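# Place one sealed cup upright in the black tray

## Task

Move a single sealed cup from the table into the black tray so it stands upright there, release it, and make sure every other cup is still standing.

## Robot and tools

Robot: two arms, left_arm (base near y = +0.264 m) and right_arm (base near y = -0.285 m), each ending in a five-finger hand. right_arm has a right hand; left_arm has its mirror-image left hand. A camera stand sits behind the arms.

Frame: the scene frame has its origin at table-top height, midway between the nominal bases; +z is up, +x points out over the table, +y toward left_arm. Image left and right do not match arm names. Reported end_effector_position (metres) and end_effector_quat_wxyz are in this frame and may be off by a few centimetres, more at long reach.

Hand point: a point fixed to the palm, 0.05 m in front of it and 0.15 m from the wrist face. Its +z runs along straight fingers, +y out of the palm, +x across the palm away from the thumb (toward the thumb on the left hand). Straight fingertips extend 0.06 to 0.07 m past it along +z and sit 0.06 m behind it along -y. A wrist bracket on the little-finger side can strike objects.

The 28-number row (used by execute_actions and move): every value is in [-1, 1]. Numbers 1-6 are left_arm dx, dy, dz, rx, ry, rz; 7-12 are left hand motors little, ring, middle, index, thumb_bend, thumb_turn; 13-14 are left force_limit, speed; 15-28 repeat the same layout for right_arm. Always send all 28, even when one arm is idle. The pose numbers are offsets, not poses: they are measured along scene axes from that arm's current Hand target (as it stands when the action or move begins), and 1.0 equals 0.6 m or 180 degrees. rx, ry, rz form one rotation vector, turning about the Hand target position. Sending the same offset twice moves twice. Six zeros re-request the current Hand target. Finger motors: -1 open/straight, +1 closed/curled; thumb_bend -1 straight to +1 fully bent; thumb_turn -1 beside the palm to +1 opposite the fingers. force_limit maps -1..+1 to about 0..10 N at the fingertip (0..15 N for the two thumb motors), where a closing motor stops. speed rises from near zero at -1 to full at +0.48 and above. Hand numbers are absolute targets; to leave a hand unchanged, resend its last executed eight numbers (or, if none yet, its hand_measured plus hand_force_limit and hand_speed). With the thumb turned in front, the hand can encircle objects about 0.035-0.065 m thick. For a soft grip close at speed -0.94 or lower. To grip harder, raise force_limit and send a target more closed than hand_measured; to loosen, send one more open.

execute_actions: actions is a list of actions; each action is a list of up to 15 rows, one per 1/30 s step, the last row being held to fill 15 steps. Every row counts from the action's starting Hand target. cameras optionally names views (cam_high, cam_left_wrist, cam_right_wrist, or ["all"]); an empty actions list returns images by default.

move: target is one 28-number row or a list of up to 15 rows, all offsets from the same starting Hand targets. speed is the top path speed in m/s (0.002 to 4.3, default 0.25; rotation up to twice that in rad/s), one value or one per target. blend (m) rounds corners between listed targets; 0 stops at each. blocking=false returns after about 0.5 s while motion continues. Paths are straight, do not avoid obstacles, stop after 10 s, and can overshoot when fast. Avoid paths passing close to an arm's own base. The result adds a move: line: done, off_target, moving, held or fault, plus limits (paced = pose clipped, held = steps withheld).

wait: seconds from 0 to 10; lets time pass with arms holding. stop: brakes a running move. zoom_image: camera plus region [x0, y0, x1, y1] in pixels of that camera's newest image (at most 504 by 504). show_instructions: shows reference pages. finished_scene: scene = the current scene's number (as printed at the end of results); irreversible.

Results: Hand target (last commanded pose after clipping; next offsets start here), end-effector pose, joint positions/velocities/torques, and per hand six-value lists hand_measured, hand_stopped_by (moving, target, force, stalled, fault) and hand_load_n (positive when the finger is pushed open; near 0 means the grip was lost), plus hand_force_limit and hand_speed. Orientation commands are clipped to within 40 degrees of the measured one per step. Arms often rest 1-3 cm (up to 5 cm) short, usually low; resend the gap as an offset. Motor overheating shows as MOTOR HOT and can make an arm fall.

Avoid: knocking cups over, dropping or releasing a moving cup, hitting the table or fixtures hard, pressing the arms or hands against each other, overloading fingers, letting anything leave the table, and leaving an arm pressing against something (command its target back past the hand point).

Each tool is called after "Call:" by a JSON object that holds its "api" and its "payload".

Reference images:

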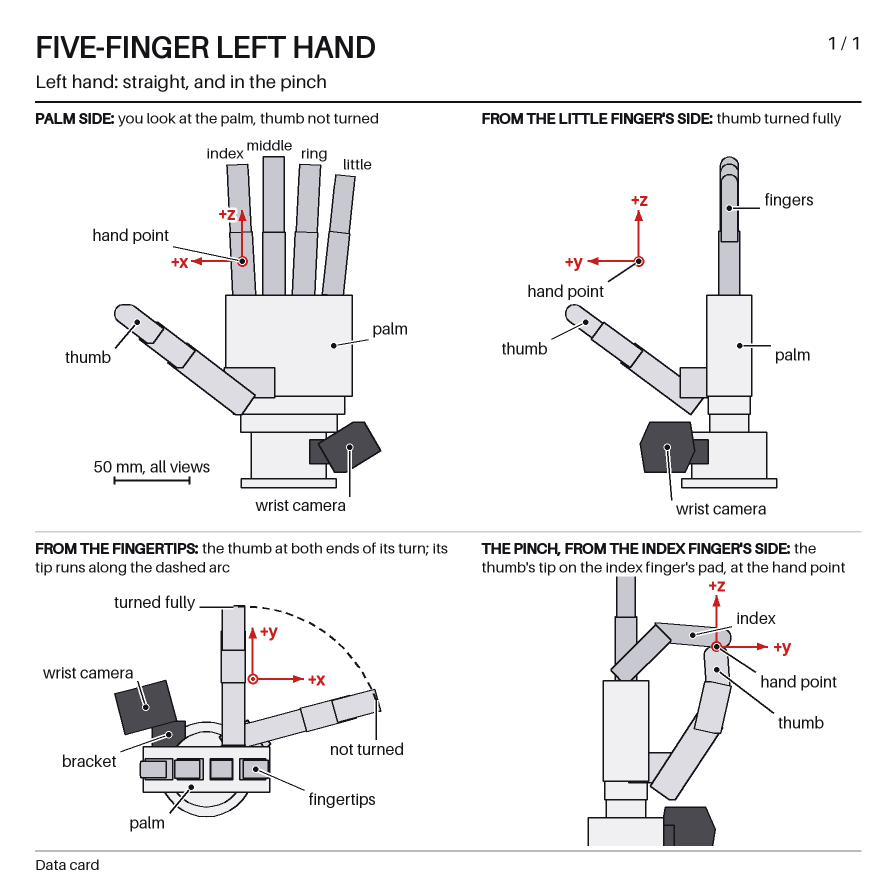

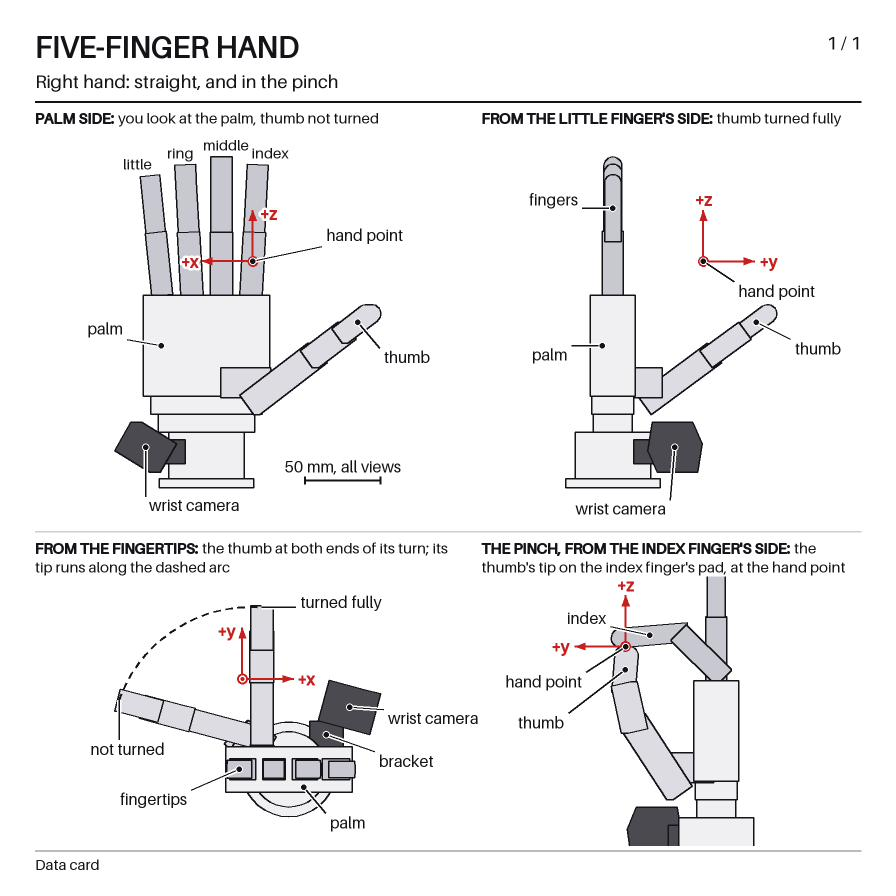

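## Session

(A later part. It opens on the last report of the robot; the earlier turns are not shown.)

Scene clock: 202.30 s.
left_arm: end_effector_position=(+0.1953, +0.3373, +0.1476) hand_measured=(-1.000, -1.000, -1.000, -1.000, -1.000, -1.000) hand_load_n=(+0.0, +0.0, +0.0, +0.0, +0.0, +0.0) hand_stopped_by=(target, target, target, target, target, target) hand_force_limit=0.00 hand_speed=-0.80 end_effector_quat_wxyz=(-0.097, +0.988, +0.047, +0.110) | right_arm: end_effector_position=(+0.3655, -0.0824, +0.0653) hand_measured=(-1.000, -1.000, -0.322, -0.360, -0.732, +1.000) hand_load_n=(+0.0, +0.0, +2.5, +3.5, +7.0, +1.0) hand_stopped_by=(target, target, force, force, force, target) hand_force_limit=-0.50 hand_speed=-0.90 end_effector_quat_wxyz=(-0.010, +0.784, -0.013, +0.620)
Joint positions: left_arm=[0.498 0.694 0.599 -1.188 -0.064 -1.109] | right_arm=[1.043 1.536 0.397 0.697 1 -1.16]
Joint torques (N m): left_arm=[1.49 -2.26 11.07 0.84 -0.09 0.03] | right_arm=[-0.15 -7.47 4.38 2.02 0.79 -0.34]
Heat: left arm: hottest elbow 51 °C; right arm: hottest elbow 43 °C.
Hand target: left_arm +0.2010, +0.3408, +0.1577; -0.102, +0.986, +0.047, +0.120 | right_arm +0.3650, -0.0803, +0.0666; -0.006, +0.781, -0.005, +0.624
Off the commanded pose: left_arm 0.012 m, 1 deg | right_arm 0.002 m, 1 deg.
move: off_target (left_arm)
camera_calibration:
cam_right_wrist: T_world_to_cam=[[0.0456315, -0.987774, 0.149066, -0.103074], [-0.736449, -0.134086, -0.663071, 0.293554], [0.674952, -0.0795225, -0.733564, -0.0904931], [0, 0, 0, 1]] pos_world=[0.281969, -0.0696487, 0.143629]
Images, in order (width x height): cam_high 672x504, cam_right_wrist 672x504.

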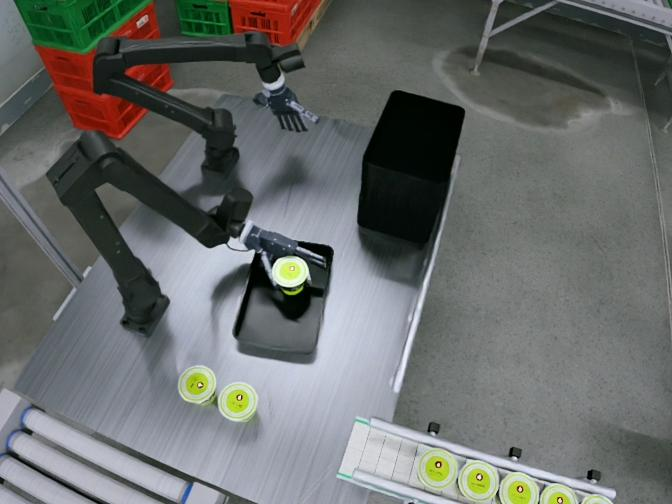

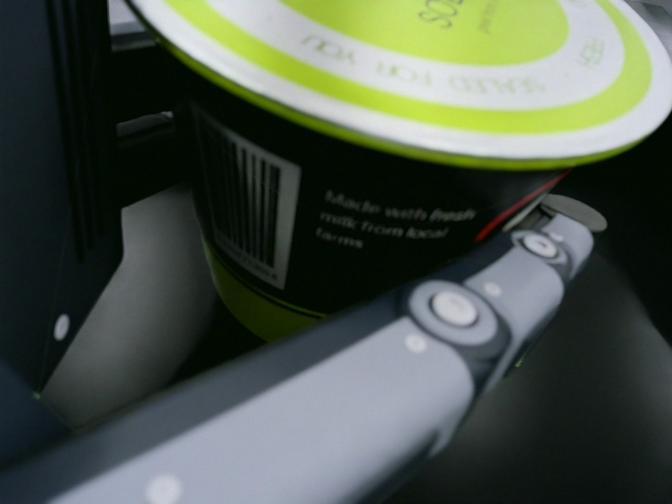

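Call:
{"api": "move", "payload": {"target": [0,0,0,0,0,0,-1,-1,-1,-1,-1,-1,0,-0.8,0,0,-0.033,0,0,0,-1,-1,0.4,0.4,0.3,1,-0.5,-0.9], "speed": 0.06}}

Call:
{"api": "move", "payload": {"target": [0,0,0,0,0,0,-1,-1,-1,-1,-1,-1,0,-0.8,0,0,-0.012,0,0,0,-1,-1,0.4,0.4,0.3,1,-0.5,-0.9], "speed": 0.04, "cameras": ["cam_high"]}}

Call:
{"api": "zoom_image", "payload": {"camera": "cam_high", "region": [220, 200, 380, 360]}}

Scene clock: 210.60 s.
left_arm: end_effector_position=(+0.1953, +0.3373, +0.1476) hand_measured=(-1.000, -1.000, -1.000, -1.000, -1.000, -1.000) hand_load_n=(+0.0, +0.0, +0.0, +0.0, +0.0, +0.0) hand_stopped_by=(target, target, target, target, target, target) hand_force_limit=0.00 hand_speed=-0.80 end_effector_quat_wxyz=(-0.097, +0.988, +0.047, +0.110) | right_arm: end_effector_position=(+0.3656, -0.0822, +0.0453) hand_measured=(-1.000, -1.000, -0.322, -0.360, -0.732, +1.000) hand_load_n=(+0.0, +0.0, +2.5, +3.0, +6.5, +1.0) hand_stopped_by=(target, target, force, force, force, target) hand_force_limit=-0.50 hand_speed=-0.90 end_effector_quat_wxyz=(-0.009, +0.785, -0.012, +0.620)
Joint positions: left_arm=[0.498 0.694 0.599 -1.188 -0.064 -1.109] | right_arm=[1.043 1.626 0.392 0.792 1 -1.161]
Joint torques (N m): left_arm=[1.38 -2.43 11.03 0.81 -0.11 0.05] | right_arm=[-0.09 -7.88 3.7 1.98 0.79 -0.34]
Heat: left arm: hottest elbow 51 °C; right arm: hottest elbow 42 °C.
Hand target: left_arm +0.2010, +0.3408, +0.1577; -0.102, +0.986, +0.047, +0.120 | right_arm +0.3650, -0.0803, +0.0468; -0.006, +0.781, -0.005, +0.624
Off the commanded pose: left_arm 0.012 m, 1 deg | right_arm 0.003 m, 1 deg.
move: off_target (left_arm)

Scene clock: 211.57 s.
left_arm: end_effector_position=(+0.1953, +0.3373, +0.1476) hand_measured=(-1.000, -1.000, -1.000, -1.000, -1.000, -1.000) hand_load_n=(+0.0, +0.0, +0.0, +0.0, +0.0, +0.0) hand_stopped_by=(target, target, target, target, target, target) hand_force_limit=0.00 hand_speed=-0.80 end_effector_quat_wxyz=(-0.097, +0.988, +0.047, +0.110) | right_arm: end_effector_position=(+0.3659, -0.0817, +0.0387) hand_measured=(-1.000, -1.000, -0.322, -0.360, -0.732, +1.000) hand_load_n=(+0.0, +0.0, +2.5, +3.5, +6.5, +1.0) hand_stopped_by=(target, target, force, force, force, target) hand_force_limit=-0.50 hand_speed=-0.90 end_effector_quat_wxyz=(-0.010, +0.784, -0.013, +0.620)
Joint positions: left_arm=[0.498 0.694 0.599 -1.188 -0.064 -1.109] | right_arm=[1.043 1.658 0.392 0.825 1 -1.161]
Joint torques (N m): left_arm=[1.55 -2.43 11.11 0.83 -0.11 0.03] | right_arm=[-0.09 -8.06 3.44 1.94 0.79 -0.35]
Heat: left arm: hottest elbow 51 °C; right arm: hottest elbow 42 °C.
Hand target: left_arm +0.2010, +0.3408, +0.1577; -0.102, +0.986, +0.047, +0.120 | right_arm +0.3650, -0.0803, +0.0396; -0.006, +0.781, -0.005, +0.624
Off the commanded pose: left_arm 0.012 m, 1 deg | right_arm 0.002 m, 1 deg.
move: off_target (left_arm)
Images, in order (width x height): cam_high 672x504.

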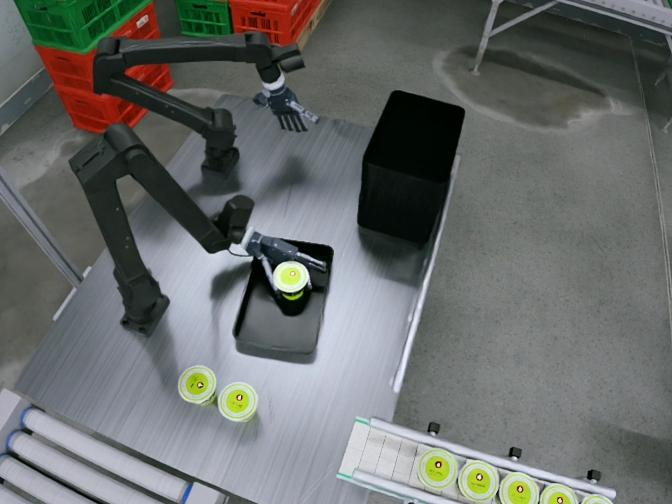

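Scaled by 3.150.

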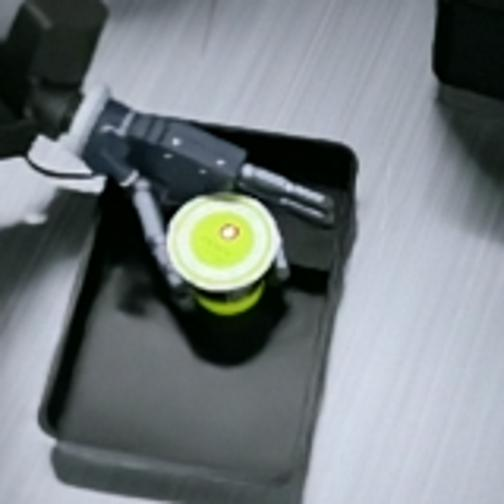

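Call:
{"api": "move", "payload": {"target": [0,0,0,0,0,0,-1,-1,-1,-1,-1,-1,0,-0.8,0,0,-0.01,0,0,0,-1,-1,0.4,0.4,0.3,1,-0.5,-0.9], "speed": 0.04}}

Call:
{"api": "move", "payload": {"target": [0,0,0,0,0,0,-1,-1,-1,-1,-1,-1,0,-0.8,0,0,-0.008,0,0,0,-1,-1,0.4,0.4,0.3,1,-0.5,-0.9], "speed": 0.04, "cameras": ["cam_high"]}}

Call:
{"api": "zoom_image", "payload": {"camera": "cam_high", "region": [220, 200, 380, 360]}}

Scene clock: 218.53 s.
left_arm: end_effector_position=(+0.1953, +0.3373, +0.1476) hand_measured=(-1.000, -1.000, -1.000, -1.000, -1.000, -1.000) hand_load_n=(+0.0, +0.0, +0.0, +0.0, +0.0, +0.0) hand_stopped_by=(target, target, target, target, target, target) hand_force_limit=0.00 hand_speed=-0.80 end_effector_quat_wxyz=(-0.097, +0.988, +0.047, +0.110) | right_arm: end_effector_position=(+0.3666, -0.0820, +0.0373) hand_measured=(-1.000, -1.000, -0.322, -0.360, -0.732, +1.000) hand_load_n=(+0.0, +0.0, +2.5, +2.5, +6.5, -1.5) hand_stopped_by=(target, target, force, force, force, target) hand_force_limit=-0.50 hand_speed=-0.90 end_effector_quat_wxyz=(-0.007, +0.782, -0.011, +0.624)
Joint positions: left_arm=[0.498 0.694 0.599 -1.188 -0.064 -1.109] | right_arm=[1.043 1.678 0.392 0.858 1.006 -1.178]
Joint torques (N m): left_arm=[1.38 -2.43 11.12 0.84 -0.11 0.04] | right_arm=[-0.09 -7.59 3.26 1.95 0.5 -0.16]
Heat: left arm: hottest elbow 51 °C; right arm: hottest elbow 42 °C.
Hand target: left_arm +0.2010, +0.3408, +0.1577; -0.102, +0.986, +0.047, +0.120 | right_arm +0.3651, -0.0803, +0.0337; -0.006, +0.781, -0.005, +0.624
Off the commanded pose: left_arm 0.012 m, 1 deg | right_arm 0.004 m, 1 deg.
move: off_target (left_arm)

Scene clock: 219.40 s.
left_arm: end_effector_position=(+0.1953, +0.3373, +0.1476) hand_measured=(-1.000, -1.000, -1.000, -1.000, -1.000, -1.000) hand_load_n=(+0.5, +0.0, +0.0, +0.0, +0.0, +0.0) hand_stopped_by=(target, target, target, target, target, target) hand_force_limit=0.00 hand_speed=-0.80 end_effector_quat_wxyz=(-0.097, +0.988, +0.047, +0.110) | right_arm: end_effector_position=(+0.3670, -0.0816, +0.0356) hand_measured=(-1.000, -1.000, -0.322, -0.358, -0.732, +1.000) hand_load_n=(+0.0, +0.0, +2.0, +0.5, +4.5, -1.5) hand_stopped_by=(target, target, force, force, force, target) hand_force_limit=-0.50 hand_speed=-0.90 end_effector_quat_wxyz=(-0.006, +0.780, -0.010, +0.626)
Joint positions: left_arm=[0.498 0.694 0.599 -1.188 -0.064 -1.109] | right_arm=[1.044 1.694 0.392 0.884 1.008 -1.189]
Joint torques (N m): left_arm=[1.38 -2.14 11.08 0.85 -0.11 0.03] | right_arm=[-0.15 -7.24 3.1 1.78 0.37 -0.06]
Heat: left arm: hottest elbow 51 °C; right arm: hottest elbow 42 °C.
Hand target: left_arm +0.2010, +0.3408, +0.1577; -0.102, +0.986, +0.047, +0.120 | right_arm +0.3651, -0.0804, +0.0288; -0.006, +0.781, -0.005, +0.624
Off the commanded pose: left_arm 0.012 m, 1 deg | right_arm 0.007 m, 1 deg.
move: off_target (left_arm)
Images, in order (width x height): cam_high 672x504.

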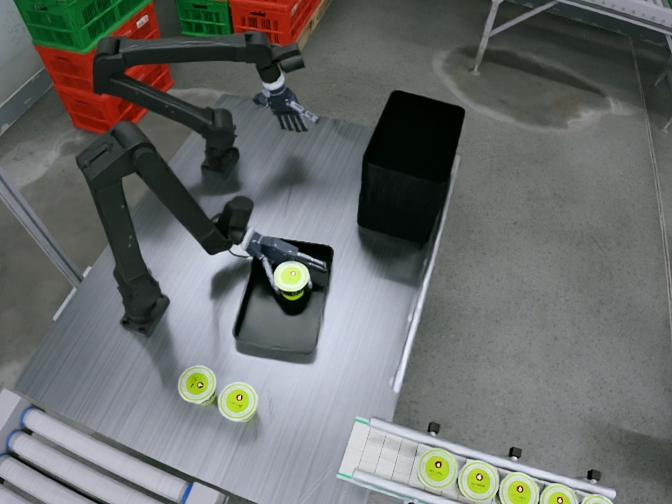

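Scaled by 3.150.

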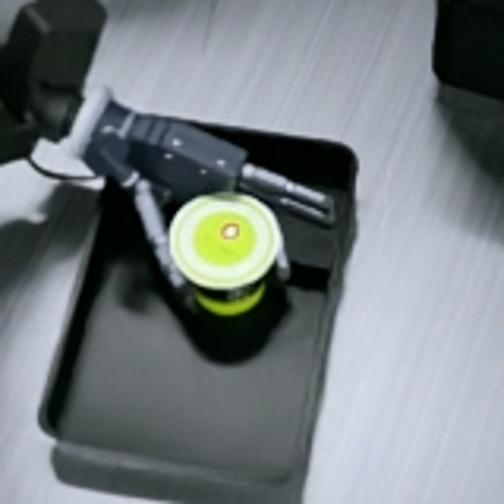

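Call:
{"api": "execute_actions", "payload": {"actions": [[[0,0,0,0,0,0,-1,-1,-1,-1,-1,-1,0,-0.8,0,0,0.012,0,0,0,-1,-1,-1,-1,-1,1,-0.5,-0.75]]], "cameras": ["cam_high"]}}

Call:
{"api": "zoom_image", "payload": {"camera": "cam_high", "region": [220, 200, 380, 360]}}

Scene clock: 227.07 s.
left_arm: end_effector_position=(+0.1953, +0.3373, +0.1476) hand_measured=(-1.000, -1.000, -1.000, -1.000, -1.000, -1.000) hand_load_n=(+0.0, +0.0, +0.0, +0.0, +0.0, +0.0) hand_stopped_by=(target, target, target, target, target, target) hand_force_limit=0.00 hand_speed=-0.80 end_effector_quat_wxyz=(-0.097, +0.988, +0.047, +0.110) | right_arm: end_effector_position=(+0.3664, -0.0824, +0.0358) hand_measured=(-1.000, -1.000, -1.000, -1.000, -1.000, +1.000) hand_load_n=(+0.0, +0.0, +0.0, -1.0, +0.0, +0.0) hand_stopped_by=(target, target, target, target, target, target) hand_force_limit=-0.50 hand_speed=-0.75 end_effector_quat_wxyz=(-0.003, +0.780, -0.009, +0.626)
Joint positions: left_arm=[0.498 0.694 0.599 -1.188 -0.064 -1.109] | right_arm=[1.045 1.692 0.392 0.878 1.013 -1.19]
Joint torques (N m): left_arm=[1.32 -2.43 11.07 0.83 -0.12 0.04] | right_arm=[-0.15 -9.29 3.15 0.85 0.19 -0.06]
Heat: left arm: hottest elbow 51 °C; right arm: hottest shoulder 41 °C.
Hand target: left_arm +0.2010, +0.3408, +0.1577; -0.102, +0.986, +0.047, +0.120 | right_arm +0.3650, -0.0803, +0.0360; -0.006, +0.781, -0.005, +0.624
Off the commanded pose: left_arm 0.012 m, 1 deg | right_arm 0.003 m, 1 deg.
Step readings (end_effector_position of left_arm | right_arm):
0: (+0.1953, +0.3373, +0.1476) | (+0.3671, -0.0816, +0.0356)
1: (+0.1953, +0.3373, +0.1476) | (+0.3671, -0.0816, +0.0356)
2: (+0.1953, +0.3373, +0.1476) | (+0.3671, -0.0816, +0.0356)
4: (+0.1953, +0.3373, +0.1476) | (+0.3670, -0.0815, +0.0356)
8: (+0.1953, +0.3373, +0.1476) | (+0.3667, -0.0817, +0.0352)
15: (+0.1953, +0.3373, +0.1476) | (+0.3665, -0.0819, +0.0350)
Images, in order (width x height): cam_high 672x504.

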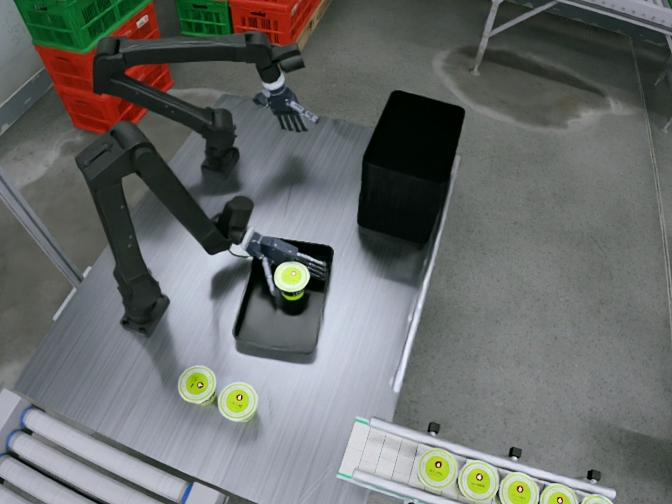

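Scaled by 3.150.

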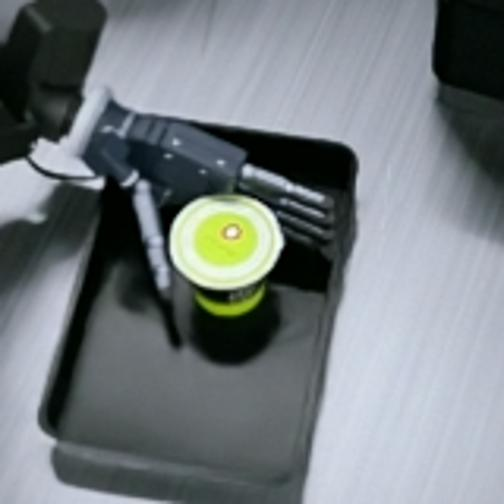

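Call:
{"api": "move", "payload": {"target": [[0,0,0,0,0,0,-1,-1,-1,-1,-1,-1,0,-0.8,-0.142,0.006,0.036,0,0,0,-1,-1,-1,-1,-1,1,-0.5,-0.75],[0,0,0,0,0,0,-1,-1,-1,-1,-1,-1,0,-0.8,-0.142,0.006,0.25,0,0,0,-1,-1,-1,-1,-1,1,-0.5,-0.75]], "speed": 0.15, "blend": 0.015, "cameras": ["cam_high","cam_right_wrist"]}}

Call:
{"api": "zoom_image", "payload": {"camera": "cam_high", "region": [160, 200, 340, 440]}}

Scene clock: 238.37 s.
left_arm: end_effector_position=(+0.1953, +0.3373, +0.1476) hand_measured=(-1.000, -1.000, -1.000, -1.000, -1.000, -1.000) hand_load_n=(+0.0, +0.0, +0.0, +0.0, +0.0, -0.5) hand_stopped_by=(target, target, target, target, target, target) hand_force_limit=0.00 hand_speed=-0.80 end_effector_quat_wxyz=(-0.097, +0.988, +0.047, +0.110) | right_arm: end_effector_position=(+0.2778, -0.0920, +0.1716) hand_measured=(-1.000, -1.000, -1.000, -1.000, -1.000, +1.000) hand_load_n=(+0.0, +0.0, -0.5, +0.0, +0.0, +0.0) hand_stopped_by=(target, target, target, target, target, target) hand_force_limit=-0.50 hand_speed=-0.75 end_effector_quat_wxyz=(+0.014, +0.783, +0.007, +0.622)
Joint positions: left_arm=[0.498 0.694 0.599 -1.188 -0.064 -1.109] | right_arm=[1.324 1.045 0.479 -0.226 1.246 -0.836]
Joint torques (N m): left_arm=[1.61 -2.43 11.07 0.87 -0.11 0.04] | right_arm=[-0.21 -4.84 10.58 0.64 0.56 0.02]
Heat: left arm: hottest elbow 51 °C; right arm: hottest shoulder 41 °C.
Hand target: left_arm +0.2010, +0.3408, +0.1577; -0.102, +0.986, +0.047, +0.120 | right_arm +0.2799, -0.0767, +0.1861; -0.006, +0.781, -0.005, +0.624
Off the commanded pose: left_arm 0.012 m, 1 deg | right_arm 0.021 m, 3 deg.
move: off_target (left_arm, right_arm)
camera_calibration:
cam_right_wrist: T_world_to_cam=[[0.0460165, -0.976793, 0.209183, -0.133869], [-0.733765, -0.175146, -0.65644, 0.292583], [0.677843, -0.123284, -0.724796, 0.0395124], [0, 0, 0, 1]] pos_world=[0.194064, -0.0746463, 0.248705]
Images, in order (width x height): cam_high 672x504, cam_right_wrist 672x504.

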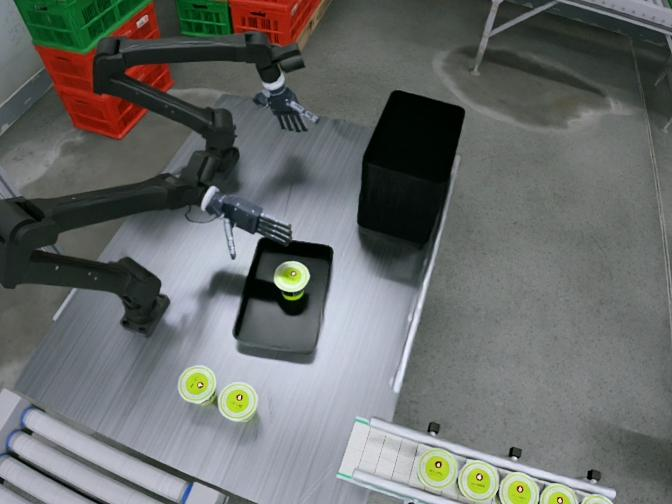

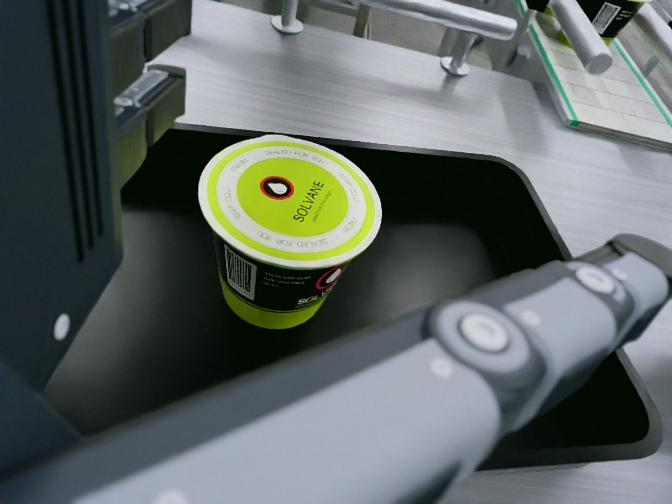

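Scaled by 2.100.

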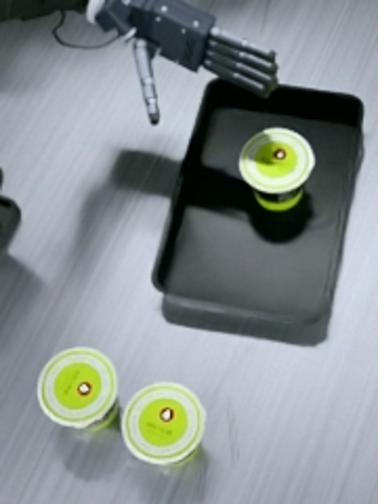

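Standing upright in the tray, the others still standing.

Call:
{"api": "finished_scene", "payload": {"scene": 2}}

The scene is finished: the task was done.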